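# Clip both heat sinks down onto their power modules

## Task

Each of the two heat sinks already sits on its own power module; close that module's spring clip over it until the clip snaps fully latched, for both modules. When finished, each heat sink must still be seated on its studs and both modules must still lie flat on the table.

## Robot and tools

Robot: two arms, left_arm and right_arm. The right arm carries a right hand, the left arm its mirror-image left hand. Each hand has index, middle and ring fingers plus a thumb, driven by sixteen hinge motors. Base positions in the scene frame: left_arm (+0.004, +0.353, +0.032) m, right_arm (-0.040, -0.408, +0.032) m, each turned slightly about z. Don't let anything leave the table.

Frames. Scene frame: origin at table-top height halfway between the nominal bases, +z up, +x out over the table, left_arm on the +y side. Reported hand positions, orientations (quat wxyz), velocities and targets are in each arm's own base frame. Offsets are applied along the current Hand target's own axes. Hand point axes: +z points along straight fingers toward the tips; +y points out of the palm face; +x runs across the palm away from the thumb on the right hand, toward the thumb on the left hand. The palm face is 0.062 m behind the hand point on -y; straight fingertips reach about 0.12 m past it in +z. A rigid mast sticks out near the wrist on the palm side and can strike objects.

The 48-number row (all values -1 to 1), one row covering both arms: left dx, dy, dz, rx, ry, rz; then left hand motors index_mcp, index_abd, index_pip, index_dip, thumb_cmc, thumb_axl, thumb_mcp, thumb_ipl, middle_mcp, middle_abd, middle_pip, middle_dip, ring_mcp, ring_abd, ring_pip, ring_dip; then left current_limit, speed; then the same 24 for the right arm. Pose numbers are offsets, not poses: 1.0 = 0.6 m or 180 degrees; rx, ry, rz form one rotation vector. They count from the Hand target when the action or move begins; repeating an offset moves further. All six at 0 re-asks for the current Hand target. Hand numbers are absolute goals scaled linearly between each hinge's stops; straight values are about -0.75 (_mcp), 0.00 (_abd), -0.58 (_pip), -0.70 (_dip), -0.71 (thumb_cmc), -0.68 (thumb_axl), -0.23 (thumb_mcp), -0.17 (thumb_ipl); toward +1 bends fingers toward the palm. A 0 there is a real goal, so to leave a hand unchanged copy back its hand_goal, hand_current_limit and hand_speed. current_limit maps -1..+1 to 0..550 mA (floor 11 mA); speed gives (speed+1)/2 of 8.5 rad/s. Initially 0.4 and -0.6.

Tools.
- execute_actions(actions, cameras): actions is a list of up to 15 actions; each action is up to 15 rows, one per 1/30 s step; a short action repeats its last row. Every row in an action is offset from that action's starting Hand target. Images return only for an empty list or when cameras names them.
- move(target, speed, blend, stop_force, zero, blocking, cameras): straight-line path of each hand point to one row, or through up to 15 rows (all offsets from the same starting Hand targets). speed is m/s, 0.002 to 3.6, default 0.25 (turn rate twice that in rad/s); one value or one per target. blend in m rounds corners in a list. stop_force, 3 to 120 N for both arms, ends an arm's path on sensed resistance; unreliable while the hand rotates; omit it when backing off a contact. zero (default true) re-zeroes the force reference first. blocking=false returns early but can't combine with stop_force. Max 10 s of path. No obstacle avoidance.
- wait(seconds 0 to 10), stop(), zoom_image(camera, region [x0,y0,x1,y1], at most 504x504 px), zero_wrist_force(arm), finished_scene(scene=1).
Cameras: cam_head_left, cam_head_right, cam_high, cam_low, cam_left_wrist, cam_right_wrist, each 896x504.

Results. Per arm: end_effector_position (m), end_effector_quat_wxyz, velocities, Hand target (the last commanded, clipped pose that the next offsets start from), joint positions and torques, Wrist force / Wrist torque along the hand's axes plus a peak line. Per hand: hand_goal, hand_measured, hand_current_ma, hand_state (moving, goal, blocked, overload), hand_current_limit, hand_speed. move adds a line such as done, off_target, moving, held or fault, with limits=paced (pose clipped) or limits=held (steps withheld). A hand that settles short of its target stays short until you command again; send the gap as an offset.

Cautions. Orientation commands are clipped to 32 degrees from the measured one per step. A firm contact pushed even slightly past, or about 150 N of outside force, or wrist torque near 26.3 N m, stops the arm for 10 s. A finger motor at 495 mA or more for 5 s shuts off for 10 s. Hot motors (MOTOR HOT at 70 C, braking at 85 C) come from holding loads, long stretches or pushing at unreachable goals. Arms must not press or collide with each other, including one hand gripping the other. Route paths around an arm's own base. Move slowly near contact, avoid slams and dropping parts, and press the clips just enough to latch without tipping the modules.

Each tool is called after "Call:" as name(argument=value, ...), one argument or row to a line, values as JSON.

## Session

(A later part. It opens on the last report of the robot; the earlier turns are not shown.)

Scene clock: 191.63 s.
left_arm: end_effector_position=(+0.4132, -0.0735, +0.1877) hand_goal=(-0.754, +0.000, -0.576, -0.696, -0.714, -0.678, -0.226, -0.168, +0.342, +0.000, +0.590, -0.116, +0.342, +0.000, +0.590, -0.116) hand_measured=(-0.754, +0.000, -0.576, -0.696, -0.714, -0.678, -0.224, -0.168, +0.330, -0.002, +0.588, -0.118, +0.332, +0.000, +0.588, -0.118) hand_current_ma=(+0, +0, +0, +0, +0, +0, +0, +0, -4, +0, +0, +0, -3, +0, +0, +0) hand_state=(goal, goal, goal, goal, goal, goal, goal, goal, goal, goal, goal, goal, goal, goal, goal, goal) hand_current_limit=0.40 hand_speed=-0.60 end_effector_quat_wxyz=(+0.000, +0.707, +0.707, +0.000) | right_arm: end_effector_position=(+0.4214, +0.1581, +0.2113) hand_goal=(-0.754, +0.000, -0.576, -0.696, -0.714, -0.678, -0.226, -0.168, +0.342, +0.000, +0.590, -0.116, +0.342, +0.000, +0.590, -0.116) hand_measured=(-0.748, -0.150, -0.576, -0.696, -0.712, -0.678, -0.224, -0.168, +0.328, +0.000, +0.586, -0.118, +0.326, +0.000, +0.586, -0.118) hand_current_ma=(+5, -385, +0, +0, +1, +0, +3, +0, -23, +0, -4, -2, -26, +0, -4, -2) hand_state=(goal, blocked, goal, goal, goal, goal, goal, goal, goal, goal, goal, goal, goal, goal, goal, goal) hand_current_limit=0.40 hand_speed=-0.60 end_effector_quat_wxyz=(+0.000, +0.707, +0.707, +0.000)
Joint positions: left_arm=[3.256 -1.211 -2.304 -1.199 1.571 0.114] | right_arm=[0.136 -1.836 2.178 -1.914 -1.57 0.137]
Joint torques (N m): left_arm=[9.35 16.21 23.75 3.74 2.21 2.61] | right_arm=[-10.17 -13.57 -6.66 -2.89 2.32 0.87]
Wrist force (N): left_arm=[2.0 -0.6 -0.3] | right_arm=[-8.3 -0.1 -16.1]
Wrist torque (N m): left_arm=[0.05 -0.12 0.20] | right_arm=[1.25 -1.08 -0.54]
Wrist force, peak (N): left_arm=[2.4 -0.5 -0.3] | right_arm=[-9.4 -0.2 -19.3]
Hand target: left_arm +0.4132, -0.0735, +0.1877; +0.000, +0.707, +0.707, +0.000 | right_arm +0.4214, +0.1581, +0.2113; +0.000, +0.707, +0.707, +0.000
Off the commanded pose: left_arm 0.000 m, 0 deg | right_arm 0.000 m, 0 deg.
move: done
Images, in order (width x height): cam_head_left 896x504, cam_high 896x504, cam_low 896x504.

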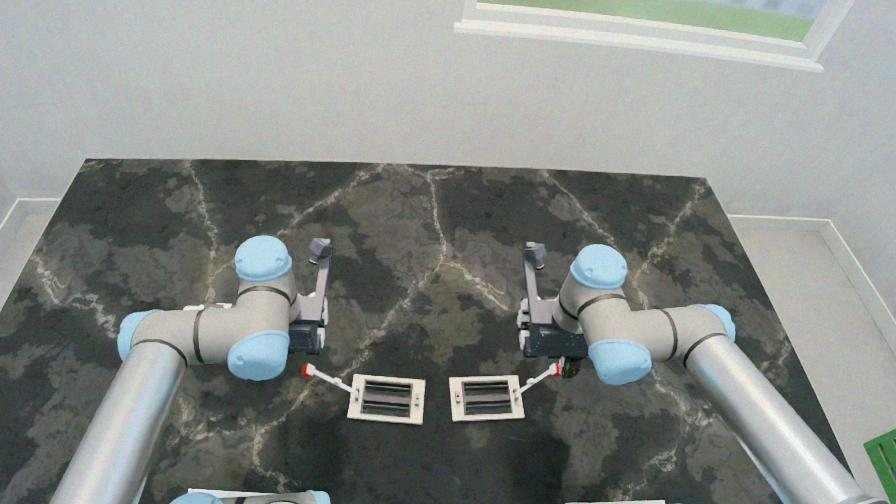

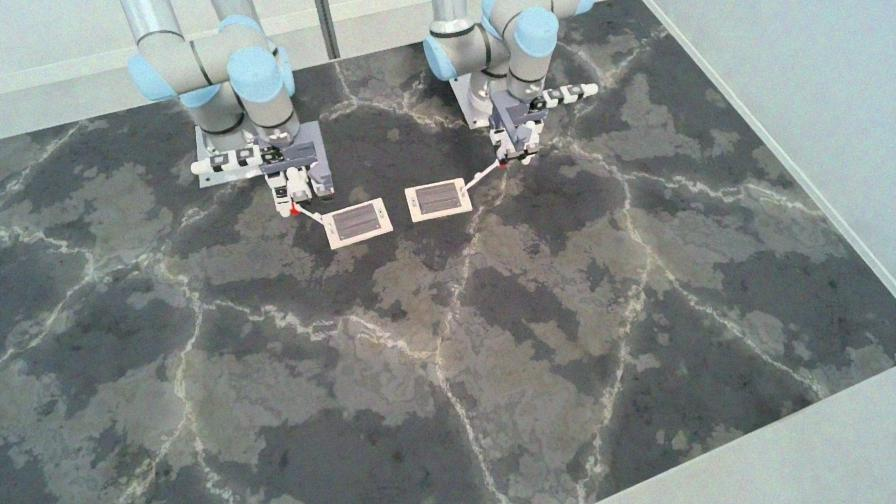

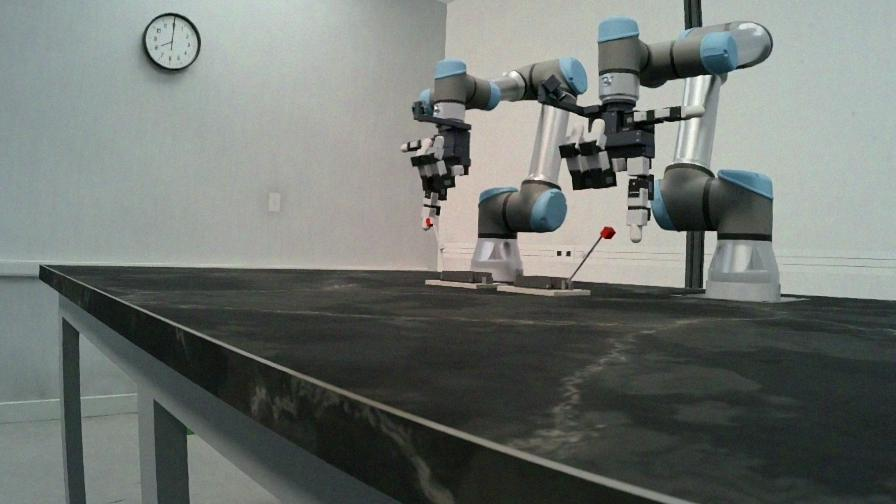

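Call:
move(
  target=[
    [0, 0, 0, 0, 0, 0, -0.754, 0, -0.576, -0.696, -0.714, -0.678, -0.226, -0.168, 0.342, 0, 0.591, -0.116, 0.342, 0, 0.591, -0.116, 0.4, -0.6, 0.01, -0.0005, -0.0133, 0, 0, 0, -0.754, 0, -0.576, -0.696, -0.714, -0.678, -0.226, -0.168, 0.342, 0, 0.591, -0.116, 0.342, 0, 0.591, -0.116, 0.75, -0.6],
    [0, 0, 0, 0, 0, 0, -0.754, 0, -0.576, -0.696, -0.714, -0.678, -0.226, -0.168, 0.342, 0, 0.591, -0.116, 0.342, 0, 0.591, -0.116, 0.4, -0.6, 0.0399, -0.002, -0.0175, 0, 0, 0, -0.754, 0, -0.576, -0.696, -0.714, -0.678, -0.226, -0.168, 0.342, 0, 0.591, -0.116, 0.342, 0, 0.591, -0.116, 0.75, -0.6],
    [0, 0, 0, 0, 0, 0, -0.754, 0, -0.576, -0.696, -0.714, -0.678, -0.226, -0.168, 0.342, 0, 0.591, -0.116, 0.342, 0, 0.591, -0.116, 0.4, -0.6, 0.0799, -0.0045, -0.0275, 0, 0, 0, -0.754, 0, -0.576, -0.696, -0.714, -0.678, -0.226, -0.168, 0.342, 0, 0.591, -0.116, 0.342, 0, 0.591, -0.116, 0.75, -0.6],
  ],
  speed=0.04,
  blend=[0.004, 0.004, 0],
  stop_force=20,
  cameras=["cam_head_left", "cam_high", "cam_low"],
)

Call:
zoom_image(
  camera="cam_high",
  region=[220, 140, 400, 260],
)

Call:
zoom_image(
  camera="cam_low",
  region=[390, 180, 550, 310],
)

Call:
zoom_image(
  camera="cam_head_left",
  region=[430, 320, 630, 440],
)

Scene clock: 214.20 s.
left_arm: end_effector_position=(+0.4132, -0.0735, +0.1877) hand_goal=(-0.754, +0.000, -0.576, -0.696, -0.714, -0.678, -0.226, -0.168, +0.342, +0.000, +0.590, -0.116, +0.342, +0.000, +0.590, -0.116) hand_measured=(-0.754, +0.000, -0.576, -0.696, -0.714, -0.678, -0.224, -0.168, +0.330, -0.002, +0.588, -0.118, +0.332, +0.000, +0.588, -0.118) hand_current_ma=(+0, +0, +0, +0, +0, +0, +0, +0, -4, +0, +0, +0, -3, +0, +0, +0) hand_state=(goal, goal, goal, goal, goal, goal, goal, goal, goal, goal, goal, goal, goal, goal, goal, goal) hand_current_limit=0.40 hand_speed=-0.60 end_effector_quat_wxyz=(+0.000, +0.707, +0.707, +0.000) | right_arm: end_effector_position=(+0.4187, +0.2060, +0.2278) hand_goal=(-0.754, +0.000, -0.576, -0.696, -0.714, -0.678, -0.226, -0.168, +0.342, +0.000, +0.590, -0.116, +0.342, +0.000, +0.590, -0.116) hand_measured=(-0.754, +0.000, -0.576, -0.696, -0.712, -0.678, -0.224, -0.168, +0.328, +0.000, +0.586, -0.118, +0.326, +0.000, +0.586, -0.118) hand_current_ma=(+0, +0, +0, +0, +1, +0, +3, +0, -23, +0, -4, -2, -26, +0, -4, -2) hand_state=(goal, goal, goal, goal, goal, goal, goal, goal, goal, goal, goal, goal, goal, goal, goal, goal) hand_current_limit=0.75 hand_speed=-0.60 end_effector_quat_wxyz=(+0.000, +0.707, +0.707, +0.000)
Joint positions: left_arm=[3.256 -1.211 -2.304 -1.199 1.571 0.114] | right_arm=[0.265 -1.787 2.098 -1.882 -1.57 0.265]
Joint torques (N m): left_arm=[7.88 16.99 15.08 2.38 1.74 2.85] | right_arm=[-13.44 -21.11 -13.11 -4.2 -0.67 -1.64]
Wrist force (N): left_arm=[2.1 -0.5 -0.3] | right_arm=[0.1 -0.2 -0.1]
Wrist torque (N m): left_arm=[0.08 -0.13 0.20] | right_arm=[0.05 -0.04 0.12]
Wrist force, peak (N): left_arm=[2.4 -0.6 -0.2] | right_arm=[-3.8 -0.7 -19.0]
Hand target: left_arm +0.4132, -0.0735, +0.1877; +0.000, +0.707, +0.707, +0.000 | right_arm +0.4187, +0.2060, +0.2278; +0.000, +0.707, +0.707, +0.000
Off the commanded pose: left_arm 0.000 m, 0 deg | right_arm 0.000 m, 0 deg.
move: done
Images, in order (width x height): cam_head_left 896x504, cam_high 896x504, cam_low 896x504.

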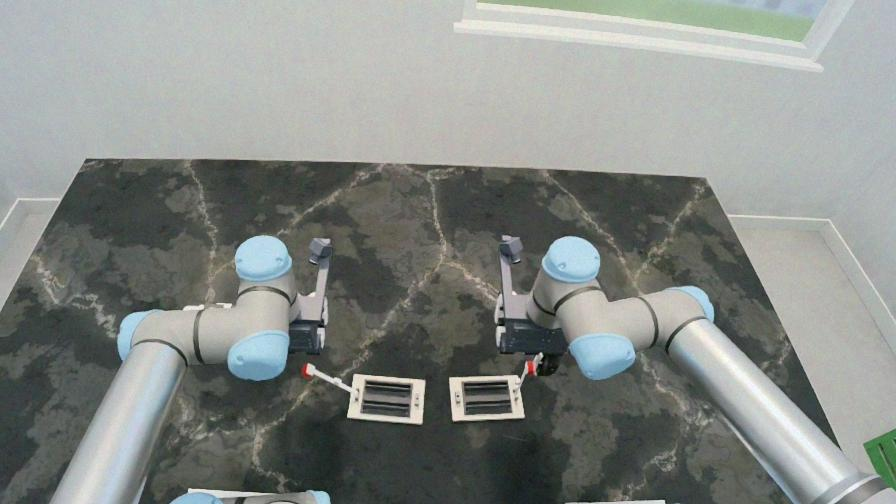

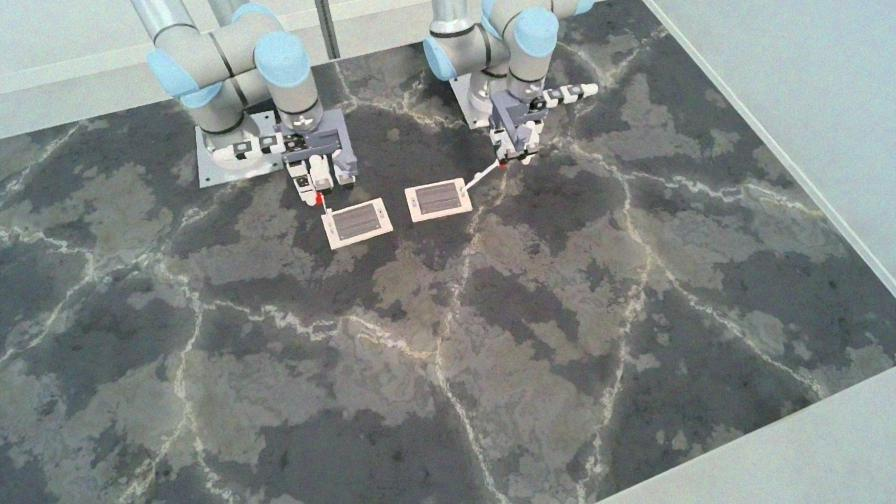

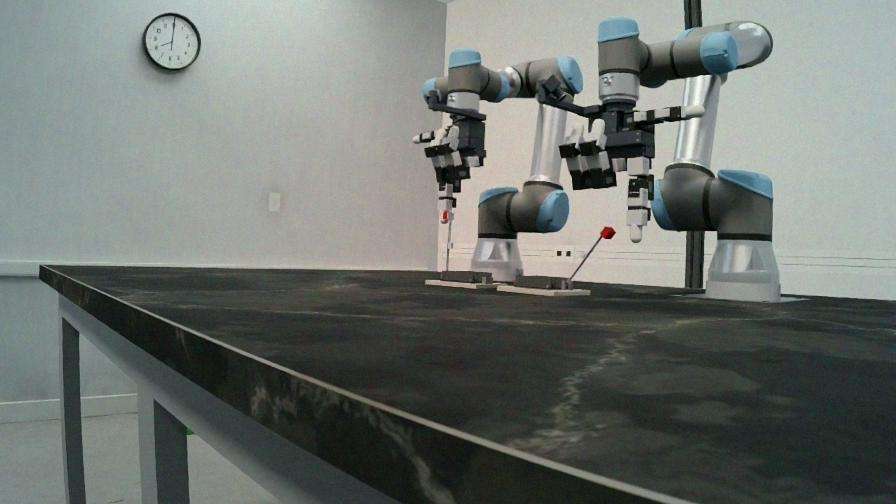

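Scaled by 2.800.

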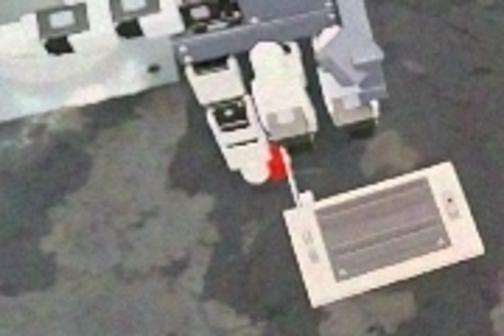

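Scaled by 3.150.

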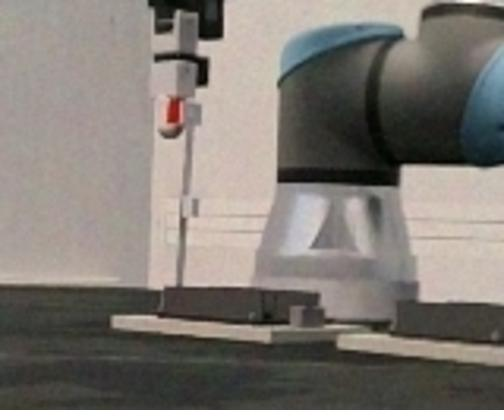

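Scaled by 2.520.

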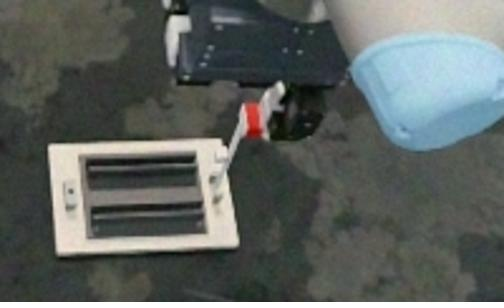

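Call:
move(
  target=[
    [0, 0, 0, 0, 0, 0, -0.754, 0, -0.576, -0.696, -0.714, -0.678, -0.226, -0.168, 0.342, 0, 0.591, -0.116, 0.342, 0, 0.591, -0.116, 0.4, -0.6, 0.0561, -0.0029, -0.0005, 0, 0, 0, -0.754, 0, -0.576, -0.696, -0.714, -0.678, -0.226, -0.168, 0.342, 0, 0.591, -0.116, 0.342, 0, 0.591, -0.116, 0.75, -0.6],
    [0, 0, 0, 0, 0, 0, -0.754, 0, -0.576, -0.696, -0.714, -0.678, -0.226, -0.168, 0.342, 0, 0.591, -0.116, 0.342, 0, 0.591, -0.116, 0.4, -0.6, 0.1105, -0.0058, 0.0135, 0, 0, 0, -0.754, 0, -0.576, -0.696, -0.714, -0.678, -0.226, -0.168, 0.342, 0, 0.591, -0.116, 0.342, 0, 0.591, -0.116, 0.75, -0.6],
    [0, 0, 0, 0, 0, 0, -0.754, 0, -0.576, -0.696, -0.714, -0.678, -0.226, -0.168, 0.342, 0, 0.591, -0.116, 0.342, 0, 0.591, -0.116, 0.4, -0.6, 0.1594, -0.0083, 0.0413, 0, 0, 0, -0.754, 0, -0.576, -0.696, -0.714, -0.678, -0.226, -0.168, 0.342, 0, 0.591, -0.116, 0.342, 0, 0.591, -0.116, 0.75, -0.6],
    [0, 0, 0, 0, 0, 0, -0.754, 0, -0.576, -0.696, -0.714, -0.678, -0.226, -0.168, 0.342, 0, 0.591, -0.116, 0.342, 0, 0.591, -0.116, 0.4, -0.6, 0.1996, -0.0104, 0.0807, 0, 0, 0, -0.754, 0, -0.576, -0.696, -0.714, -0.678, -0.226, -0.168, 0.342, 0, 0.591, -0.116, 0.342, 0, 0.591, -0.116, 0.75, -0.6],
  ],
  speed=0.05,
  blend=[0.006, 0.006, 0.006, 0],
  stop_force=15,
  cameras=["cam_head_left", "cam_high", "cam_low"],
)

Call:
zoom_image(
  camera="cam_high",
  region=[260, 140, 440, 260],
)

Call:
zoom_image(
  camera="cam_low",
  region=[410, 180, 570, 310],
)

Call:
zoom_image(
  camera="cam_head_left",
  region=[430, 320, 630, 440],
)

Scene clock: 234.70 s.
left_arm: end_effector_position=(+0.4132, -0.0735, +0.1877) hand_goal=(-0.754, +0.000, -0.576, -0.696, -0.714, -0.678, -0.226, -0.168, +0.342, +0.000, +0.590, -0.116, +0.342, +0.000, +0.590, -0.116) hand_measured=(-0.754, +0.000, -0.576, -0.696, -0.714, -0.678, -0.224, -0.168, +0.330, -0.002, +0.588, -0.118, +0.332, +0.000, +0.588, -0.118) hand_current_ma=(+0, +0, +0, +0, +0, +0, +0, +0, -4, +0, +0, +0, -3, +0, +0, +0) hand_state=(goal, goal, goal, goal, goal, goal, goal, goal, goal, goal, goal, goal, goal, goal, goal, goal) hand_current_limit=0.40 hand_speed=-0.60 end_effector_quat_wxyz=(+0.000, +0.707, +0.707, +0.000) | right_arm: end_effector_position=(+0.4125, +0.3258, +0.1795) hand_goal=(-0.754, +0.000, -0.576, -0.696, -0.714, -0.678, -0.226, -0.168, +0.342, +0.000, +0.590, -0.116, +0.342, +0.000, +0.590, -0.116) hand_measured=(-0.754, +0.000, -0.576, -0.696, -0.712, -0.678, -0.224, -0.168, +0.328, +0.000, +0.586, -0.118, +0.326, +0.000, +0.586, -0.118) hand_current_ma=(+0, +0, +0, +0, +1, +0, +3, +0, -23, +0, -3, -2, -26, +0, -4, -2) hand_state=(goal, goal, goal, goal, goal, goal, goal, goal, goal, goal, goal, goal, goal, goal, goal, goal) hand_current_limit=0.75 hand_speed=-0.60 end_effector_quat_wxyz=(+0.000, +0.707, +0.707, +0.000)
Joint positions: left_arm=[3.256 -1.211 -2.304 -1.199 1.571 0.114] | right_arm=[0.534 -1.547 2.019 -2.043 -1.57 0.534]
Joint torques (N m): left_arm=[8.11 16.71 14.77 1.77 1.41 2.5] | right_arm=[-12.83 -30.21 -29.23 -1.53 -0.5 -1.7]
Wrist force (N): left_arm=[2.4 -0.3 -0.5] | right_arm=[-0.2 -0.1 -0.2]
Wrist torque (N m): left_arm=[0.12 -0.18 0.22] | right_arm=[0.11 0.03 0.03]
Wrist force, peak (N): left_arm=[2.5 -0.5 0.0] | right_arm=[-0.6 -0.1 -0.5]
Hand target: left_arm +0.4132, -0.0735, +0.1877; +0.000, +0.707, +0.707, +0.000 | right_arm +0.4125, +0.3258, +0.1795; +0.000, +0.707, +0.707, +0.000
Off the commanded pose: left_arm 0.000 m, 0 deg | right_arm 0.000 m, 0 deg.
move: done
Images, in order (width x height): cam_head_left 896x504, cam_high 896x504, cam_low 896x504.

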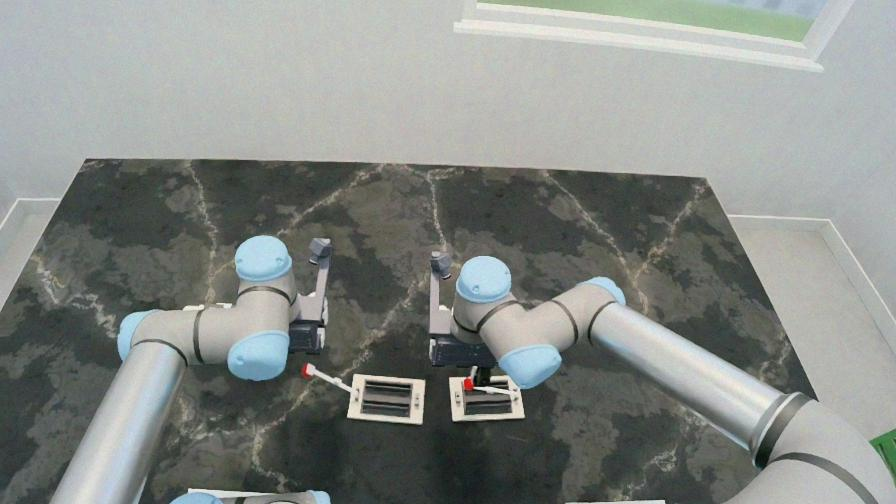

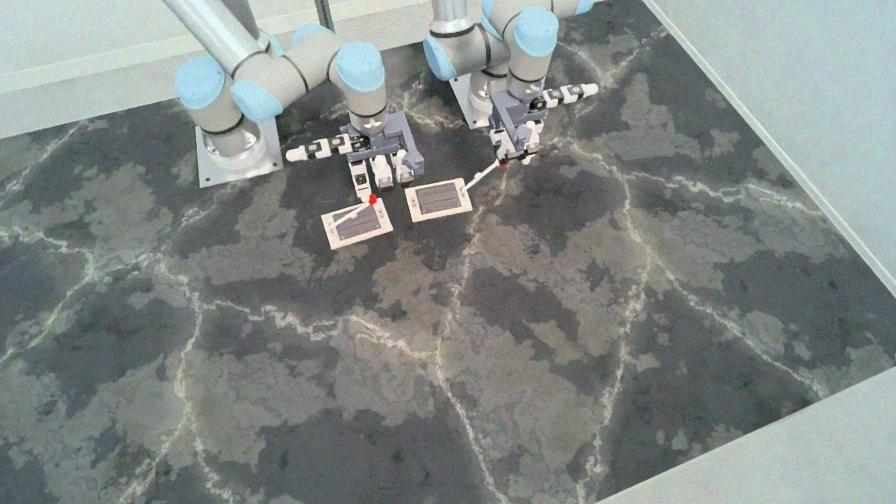

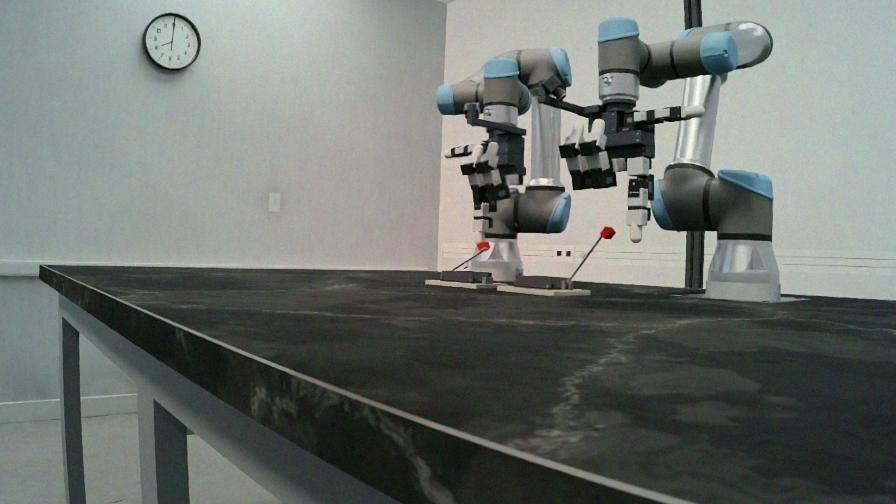

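Scaled by 2.800.

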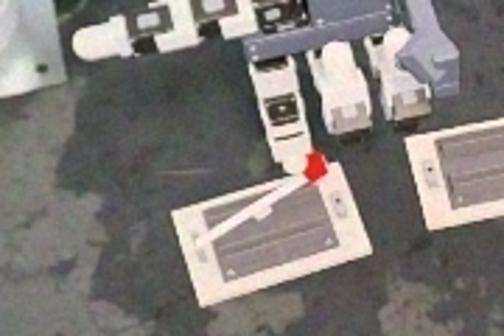

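Scaled by 3.150.

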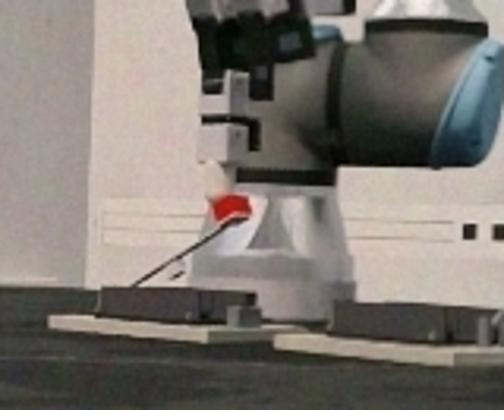

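Scaled by 2.520.

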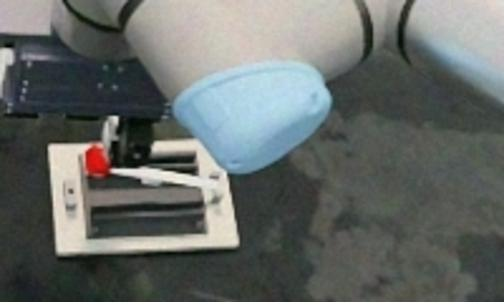

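Call:
move(
  target=[
    [0, 0, 0, 0, 0, 0, -0.754, 0, -0.576, -0.696, -0.714, -0.678, -0.226, -0.168, 0.342, 0, 0.591, -0.116, 0.342, 0, 0.591, -0.116, 0.4, -0.6, 0.005, -0.0003, -0.02, 0, 0, 0, -0.754, 0, -0.576, -0.696, -0.714, -0.678, -0.226, -0.168, 0.342, 0, 0.591, -0.116, 0.342, 0, 0.591, -0.116, 0.75, -0.6],
    [0, 0, 0, 0, 0, 0, -0.754, 0, -0.576, -0.696, -0.714, -0.678, -0.226, -0.168, 0.342, 0, 0.591, -0.116, 0.342, 0, 0.591, -0.116, 0.4, -0.6, 0.0192, -0.001, -0.0067, 0, 0, 0, -0.754, 0, -0.576, -0.696, -0.714, -0.678, -0.226, -0.168, 0.342, 0, 0.591, -0.116, 0.342, 0, 0.591, -0.116, 0.75, -0.6],
    [0, 0, 0, 0, 0, 0, -0.754, 0, -0.576, -0.696, -0.714, -0.678, -0.226, -0.168, 0.342, 0, 0.591, -0.116, 0.342, 0, 0.591, -0.116, 0.4, -0.6, 0.0445, -0.0023, 0.0442, 0, 0, 0, -0.754, 0, -0.576, -0.696, -0.714, -0.678, -0.226, -0.168, 0.342, 0, 0.591, -0.116, 0.342, 0, 0.591, -0.116, 0.75, -0.6],
  ],
  speed=0.04,
  blend=[0.003, 0.003, 0],
  stop_force=15,
  cameras=["cam_head_left", "cam_high", "cam_low"],
)

Call:
zoom_image(
  camera="cam_high",
  region=[300, 150, 420, 250],
)

Call:
zoom_image(
  camera="cam_low",
  region=[410, 200, 570, 310],
)

Call:
zoom_image(
  camera="cam_head_left",
  region=[430, 340, 550, 440],
)

Scene clock: 253.70 s.
left_arm: end_effector_position=(+0.4132, -0.0735, +0.1877) hand_goal=(-0.754, +0.000, -0.576, -0.696, -0.714, -0.678, -0.226, -0.168, +0.342, +0.000, +0.590, -0.116, +0.342, +0.000, +0.590, -0.116) hand_measured=(-0.754, +0.000, -0.576, -0.696, -0.714, -0.678, -0.224, -0.168, +0.330, -0.002, +0.588, -0.118, +0.332, +0.000, +0.588, -0.118) hand_current_ma=(+0, +0, +0, +0, +0, +0, +0, +0, -4, +0, +0, +0, -3, +0, +0, +0) hand_state=(goal, goal, goal, goal, goal, goal, goal, goal, goal, goal, goal, goal, goal, goal, goal, goal) hand_current_limit=0.40 hand_speed=-0.60 end_effector_quat_wxyz=(+0.000, +0.707, +0.707, +0.000) | right_arm: end_effector_position=(+0.4112, +0.3525, +0.1530) hand_goal=(-0.754, +0.000, -0.576, -0.696, -0.714, -0.678, -0.226, -0.168, +0.342, +0.000, +0.590, -0.116, +0.342, +0.000, +0.590, -0.116) hand_measured=(-0.754, +0.000, -0.576, -0.696, -0.712, -0.678, -0.224, -0.168, +0.328, +0.000, +0.586, -0.118, +0.326, +0.000, +0.586, -0.118) hand_current_ma=(+0, +0, +0, +0, +1, +0, +3, +0, -23, +0, -3, -2, -26, +0, -4, -2) hand_state=(goal, goal, goal, goal, goal, goal, goal, goal, goal, goal, goal, goal, goal, goal, goal, goal) hand_current_limit=0.75 hand_speed=-0.60 end_effector_quat_wxyz=(+0.000, +0.707, +0.707, +0.000)
Joint positions: left_arm=[3.256 -1.211 -2.304 -1.199 1.571 0.114] | right_arm=[0.584 -1.468 2.012 -2.114 -1.57 0.584]
Joint torques (N m): left_arm=[8.6 16.85 14.62 1.81 0.75 2.26] | right_arm=[-12.93 -33.37 -27.97 -1.31 -0.67 -1.77]
Wrist force (N): left_arm=[2.3 -0.4 -0.1] | right_arm=[-0.3 0.0 -0.1]
Wrist torque (N m): left_arm=[0.06 -0.15 0.22] | right_arm=[0.08 0.05 -0.10]
Wrist force, peak (N): left_arm=[2.4 -0.4 -0.4] | right_arm=[-0.3 0.0 -1.0]
Hand target: left_arm +0.4132, -0.0735, +0.1877; +0.000, +0.707, +0.707, +0.000 | right_arm +0.4112, +0.3525, +0.1530; +0.000, +0.707, +0.707, +0.000
Off the commanded pose: left_arm 0.000 m, 0 deg | right_arm 0.000 m, 0 deg.
move: done
Images, in order (width x height): cam_head_left 896x504, cam_high 896x504, cam_low 896x504.

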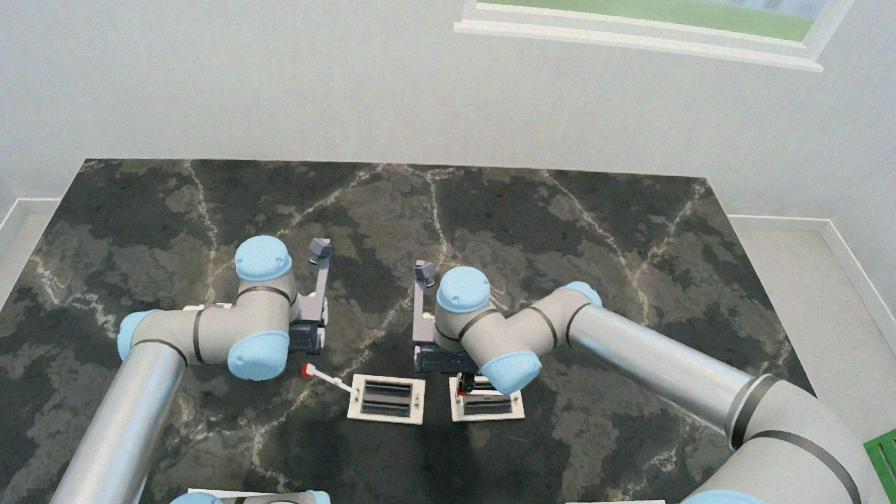

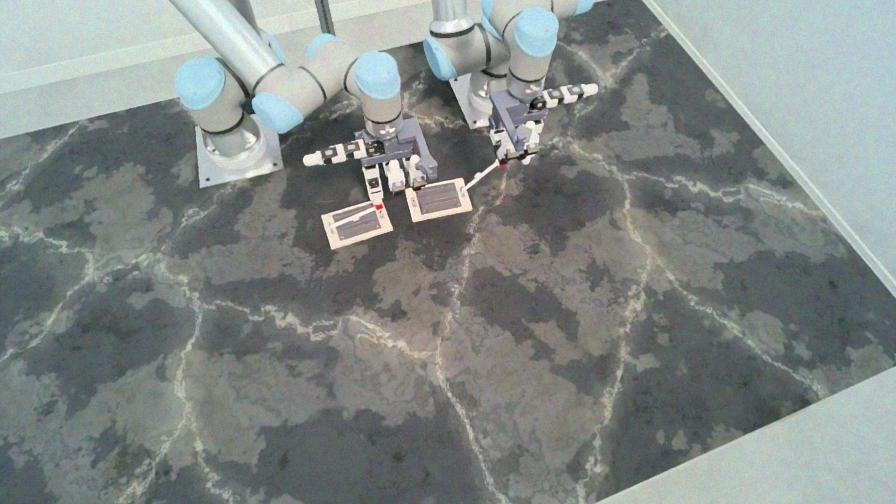

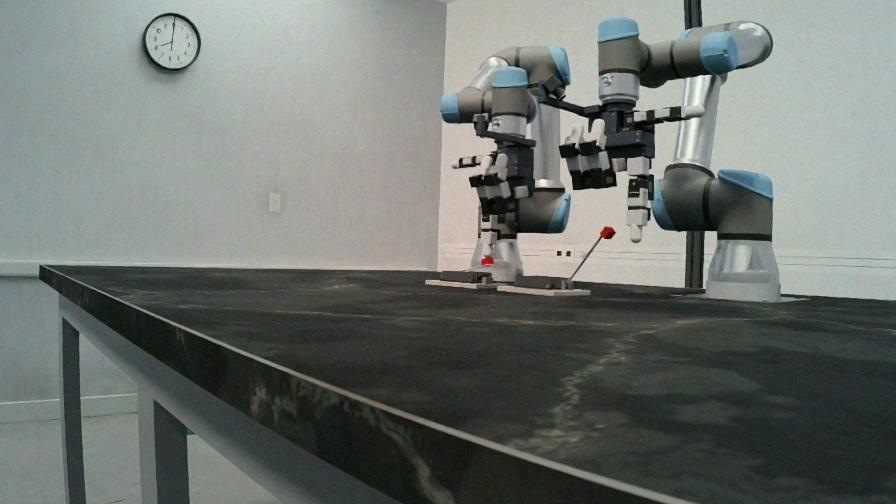

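Scaled by 4.200.

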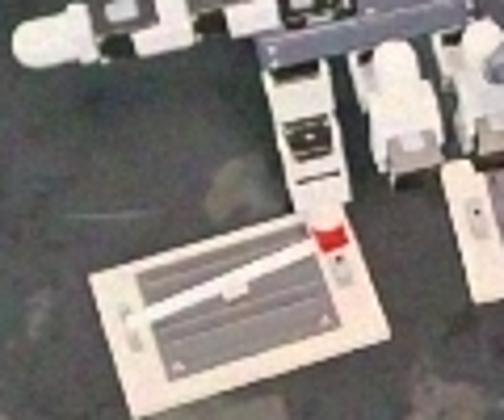

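Scaled by 3.150.

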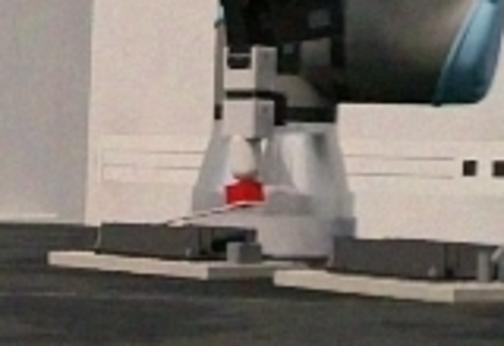

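Scaled by 4.200.

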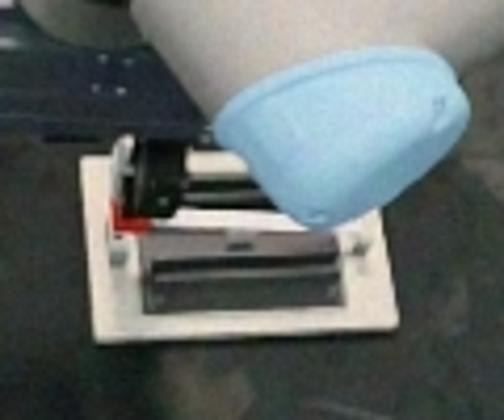

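Call:
move(
  target=[0, 0, 0, 0, 0, 0, -0.754, 0, -0.576, -0.696, -0.714, -0.678, -0.226, -0.168, 0.342, 0, 0.591, -0.116, 0.342, 0, 0.591, -0.116, 0.4, -0.6, 0.0157, -0.0008, 0.0583, 0, 0, 0, -0.754, 0, -0.576, -0.696, -0.714, -0.678, -0.226, -0.168, 0.342, 0, 0.591, -0.116, 0.342, 0, 0.591, -0.116, 0.75, -0.6],
  speed=0.015,
  stop_force=20,
  cameras=["cam_head_left", "cam_high", "cam_low"],
)

Call:
zoom_image(
  camera="cam_high",
  region=[300, 150, 420, 250],
)

Call:
zoom_image(
  camera="cam_low",
  region=[410, 200, 570, 310],
)

Call:
zoom_image(
  camera="cam_head_left",
  region=[430, 340, 550, 440],
)

Scene clock: 266.50 s.
left_arm: end_effector_position=(+0.4132, -0.0735, +0.1877) hand_goal=(-0.754, +0.000, -0.576, -0.696, -0.714, -0.678, -0.226, -0.168, +0.342, +0.000, +0.590, -0.116, +0.342, +0.000, +0.590, -0.116) hand_measured=(-0.754, +0.000, -0.576, -0.696, -0.714, -0.678, -0.224, -0.168, +0.330, -0.002, +0.588, -0.118, +0.332, +0.000, +0.588, -0.118) hand_current_ma=(+0, +0, +0, +0, +0, +0, +0, +0, -4, +0, +0, +0, -3, +0, +0, +0) hand_state=(goal, goal, goal, goal, goal, goal, goal, goal, goal, goal, goal, goal, goal, goal, goal, goal) hand_current_limit=0.40 hand_speed=-0.60 end_effector_quat_wxyz=(+0.000, +0.707, +0.707, +0.000) | right_arm: end_effector_position=(+0.4108, +0.3598, +0.1260) hand_goal=(-0.754, +0.000, -0.576, -0.696, -0.714, -0.678, -0.226, -0.168, +0.342, +0.000, +0.590, -0.116, +0.342, +0.000, +0.590, -0.116) hand_measured=(-0.754, -0.012, -0.578, -0.696, -0.712, -0.678, -0.224, -0.168, +0.328, +0.000, +0.586, -0.118, +0.326, +0.000, +0.586, -0.118) hand_current_ma=(+0, -12, -1, +0, +1, +0, +3, +0, -23, +0, -3, -2, -25, +0, -4, -2) hand_state=(goal, goal, goal, goal, goal, goal, goal, goal, goal, goal, goal, goal, goal, goal, goal, goal) hand_current_limit=0.75 hand_speed=-0.60 end_effector_quat_wxyz=(+0.000, +0.707, +0.707, +0.000)
Joint positions: left_arm=[3.256 -1.211 -2.304 -1.199 1.571 0.114] | right_arm=[0.597 -1.418 2.035 -2.188 -1.57 0.597]
Joint torques (N m): left_arm=[9.03 16.73 15.54 1.61 0.34 2.14] | right_arm=[-14.15 -23.74 -19.23 -1.74 0.68 -1.72]
Wrist force (N): left_arm=[2.2 -0.4 0.1] | right_arm=[0.1 -0.7 -23.1]
Wrist torque (N m): left_arm=[0.06 -0.14 0.21] | right_arm=[1.84 -0.54 -0.10]
Wrist force, peak (N): left_arm=[2.4 -0.6 -0.1] | right_arm=[-0.3 -0.6 -33.4]
Hand target: left_arm +0.4132, -0.0735, +0.1877; +0.000, +0.707, +0.707, +0.000 | right_arm +0.4108, +0.3598, +0.1260; +0.000, +0.707, +0.707, +0.000 (not the last commanded pose)
Off the commanded pose: left_arm 0.000 m, 0 deg | right_arm 0.008 m, 0 deg.
move: contact (right_arm)
Images, in order (width x height): cam_head_left 896x504, cam_high 896x504, cam_low 896x504.

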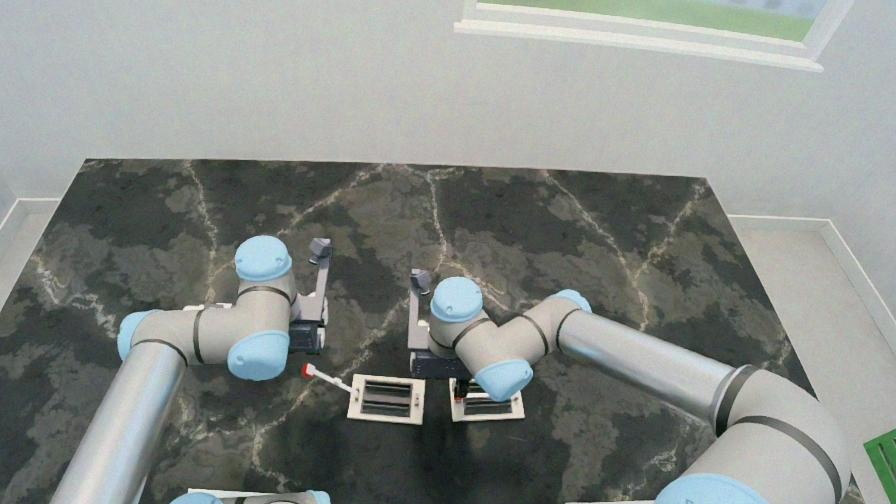

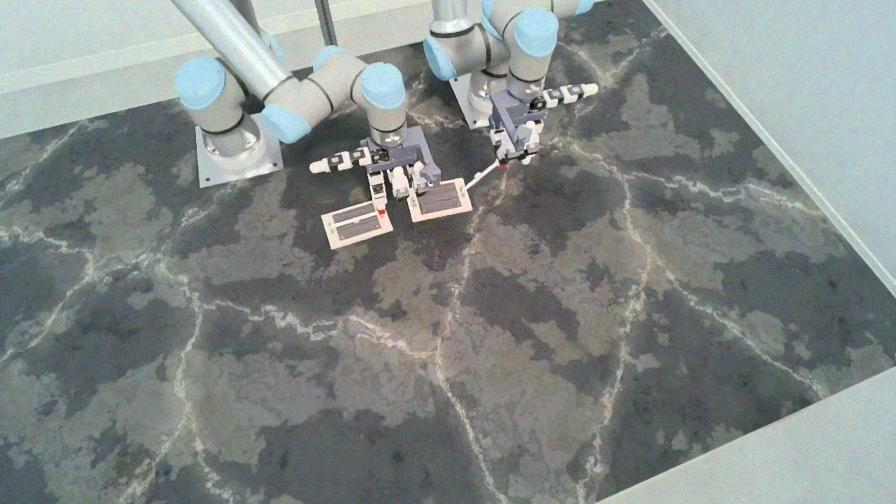

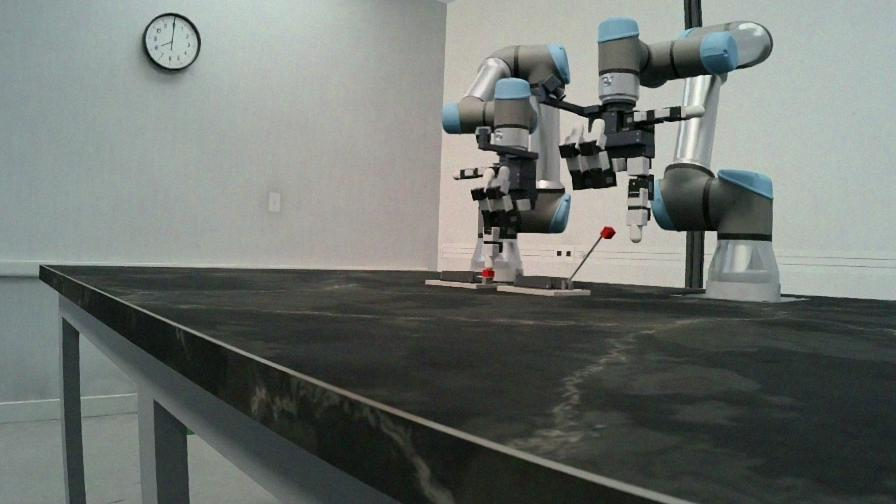

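Scaled by 4.200.

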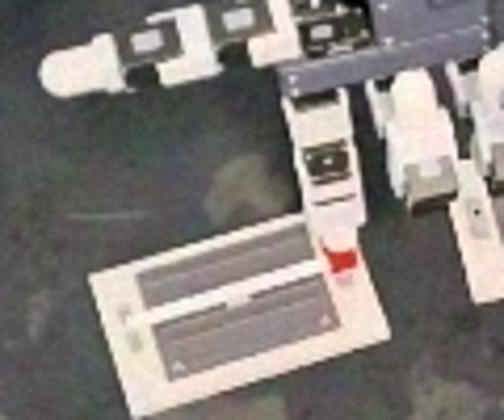

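Scaled by 3.150.

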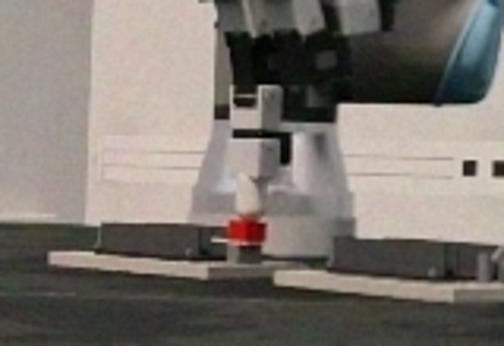

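Scaled by 4.200.

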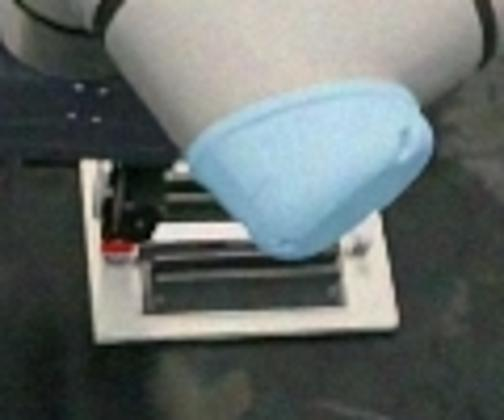

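Call:
move(
  target=[0, 0, 0, 0, 0, 0, -0.754, 0, -0.576, -0.696, -0.714, -0.678, -0.226, -0.168, 0.342, 0, 0.591, -0.116, 0.342, 0, 0.591, -0.116, 0.4, -0.6, 0.0, 0, 0.025, 0, 0, 0, -0.754, 0, -0.576, -0.696, -0.714, -0.678, -0.226, -0.168, 0.342, 0, 0.591, -0.116, 0.342, 0, 0.591, -0.116, 0.75, -0.6],
  speed=0.01,
  stop_force=45,
  zero=false,
  cameras=["cam_head_left", "cam_high", "cam_low"],
)

Call:
zoom_image(
  camera="cam_high",
  region=[300, 150, 420, 250],
)

Call:
zoom_image(
  camera="cam_low",
  region=[410, 200, 570, 310],
)

Call:
zoom_image(
  camera="cam_head_left",
  region=[430, 340, 550, 440],
)

Scene clock: 273.23 s.
left_arm: end_effector_position=(+0.4132, -0.0735, +0.1877) hand_goal=(-0.754, +0.000, -0.576, -0.696, -0.714, -0.678, -0.226, -0.168, +0.342, +0.000, +0.590, -0.116, +0.342, +0.000, +0.590, -0.116) hand_measured=(-0.754, +0.000, -0.576, -0.696, -0.714, -0.678, -0.224, -0.168, +0.330, -0.002, +0.588, -0.118, +0.332, +0.000, +0.588, -0.118) hand_current_ma=(+0, +0, +0, +0, +0, +0, +0, +0, -4, +0, +0, +0, -3, +0, +0, +0) hand_state=(goal, goal, goal, goal, goal, goal, goal, goal, goal, goal, goal, goal, goal, goal, goal, goal) hand_current_limit=0.40 hand_speed=-0.60 end_effector_quat_wxyz=(+0.000, +0.707, +0.707, +0.000) | right_arm: end_effector_position=(+0.4110, +0.3599, +0.1252) hand_goal=(-0.754, +0.000, -0.576, -0.696, -0.714, -0.678, -0.226, -0.168, +0.342, +0.000, +0.590, -0.116, +0.342, +0.000, +0.590, -0.116) hand_measured=(-0.756, -0.014, -0.578, -0.696, -0.712, -0.678, -0.224, -0.168, +0.328, +0.000, +0.586, -0.118, +0.326, +0.000, +0.586, -0.118) hand_current_ma=(-2, -16, -2, +0, +1, +0, +3, +0, -23, +0, -3, -2, -25, +0, -4, -2) hand_state=(goal, goal, goal, goal, goal, goal, goal, goal, goal, goal, goal, goal, goal, goal, goal, goal) hand_current_limit=0.75 hand_speed=-0.60 end_effector_quat_wxyz=(+0.000, +0.707, +0.707, +0.001)
Joint positions: left_arm=[3.256 -1.211 -2.304 -1.199 1.571 0.114] | right_arm=[0.597 -1.416 2.036 -2.192 -1.57 0.597]
Joint torques (N m): left_arm=[8.72 16.65 16.11 1.93 0.09 2.14] | right_arm=[-13.33 -10.9 -9.05 1 1.36 -1.76]
Wrist force (N): left_arm=[2.1 -0.4 -0.3] | right_arm=[0.3 -0.6 -46.0]
Wrist torque (N m): left_arm=[0.08 -0.13 0.20] | right_arm=[3.63 -1.11 -0.08]
Wrist force, peak (N): left_arm=[2.4 -0.6 -0.2] | right_arm=[0.1 -0.9 -54.8]
Hand target: left_arm +0.4132, -0.0735, +0.1877; +0.000, +0.707, +0.707, +0.000 | right_arm +0.4110, +0.3599, +0.1252; +0.000, +0.707, +0.707, +0.001 (not the last commanded pose)
Off the commanded pose: left_arm 0.000 m, 0 deg | right_arm 0.014 m, 0 deg.
move: contact (right_arm)
Images, in order (width x height): cam_head_left 896x504, cam_high 896x504, cam_low 896x504.

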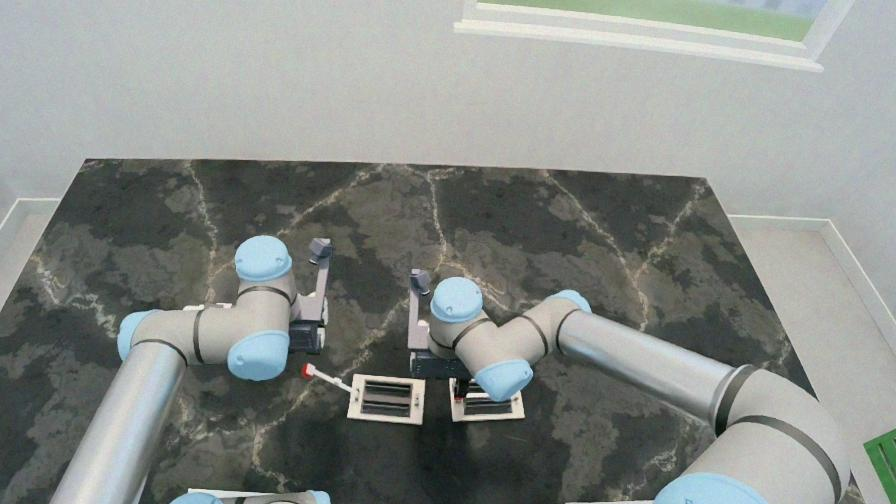

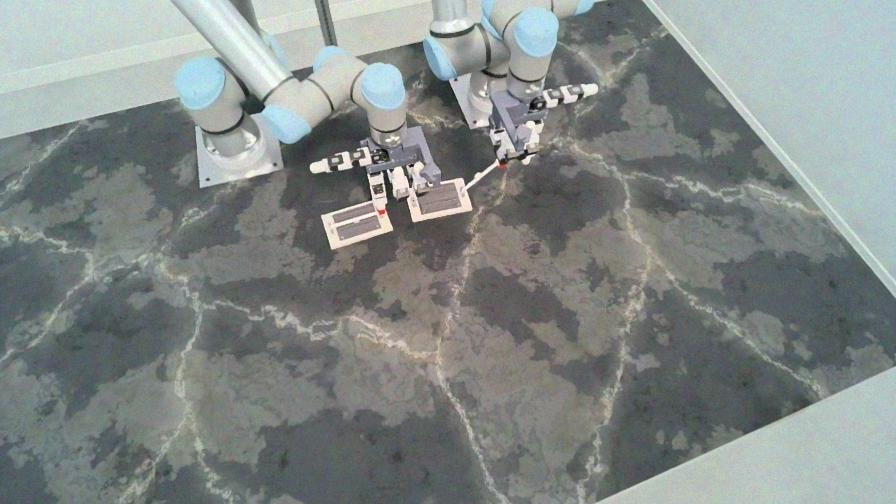

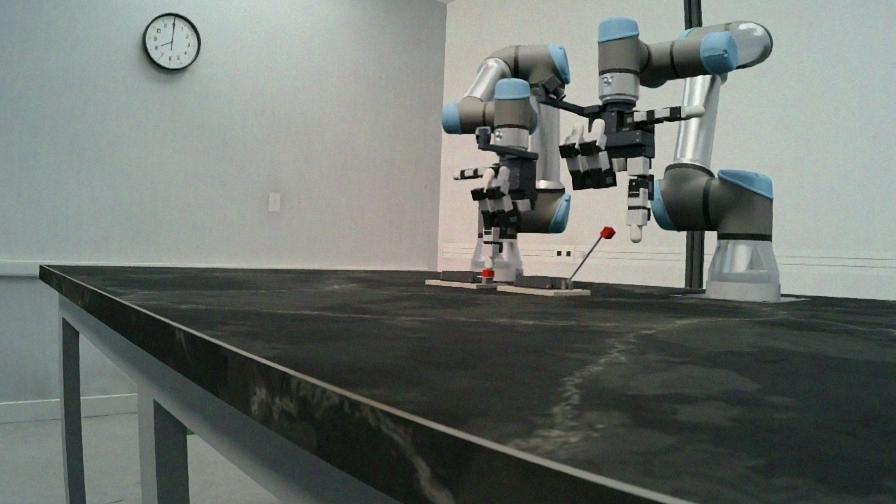

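Scaled by 4.200.

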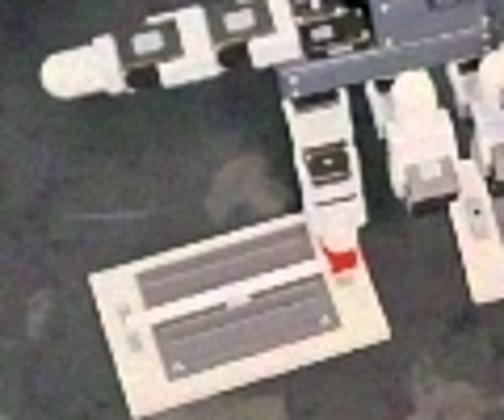

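Scaled by 3.150.

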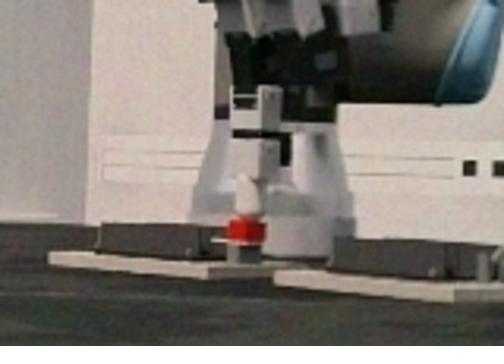

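Scaled by 4.200.

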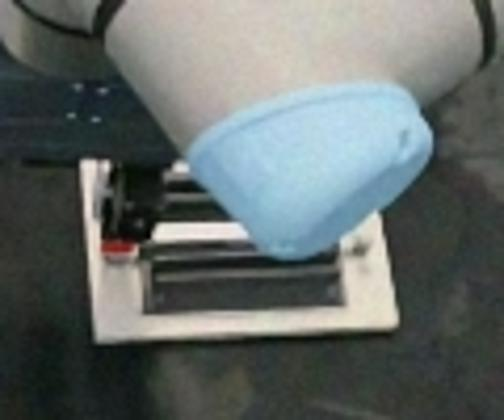

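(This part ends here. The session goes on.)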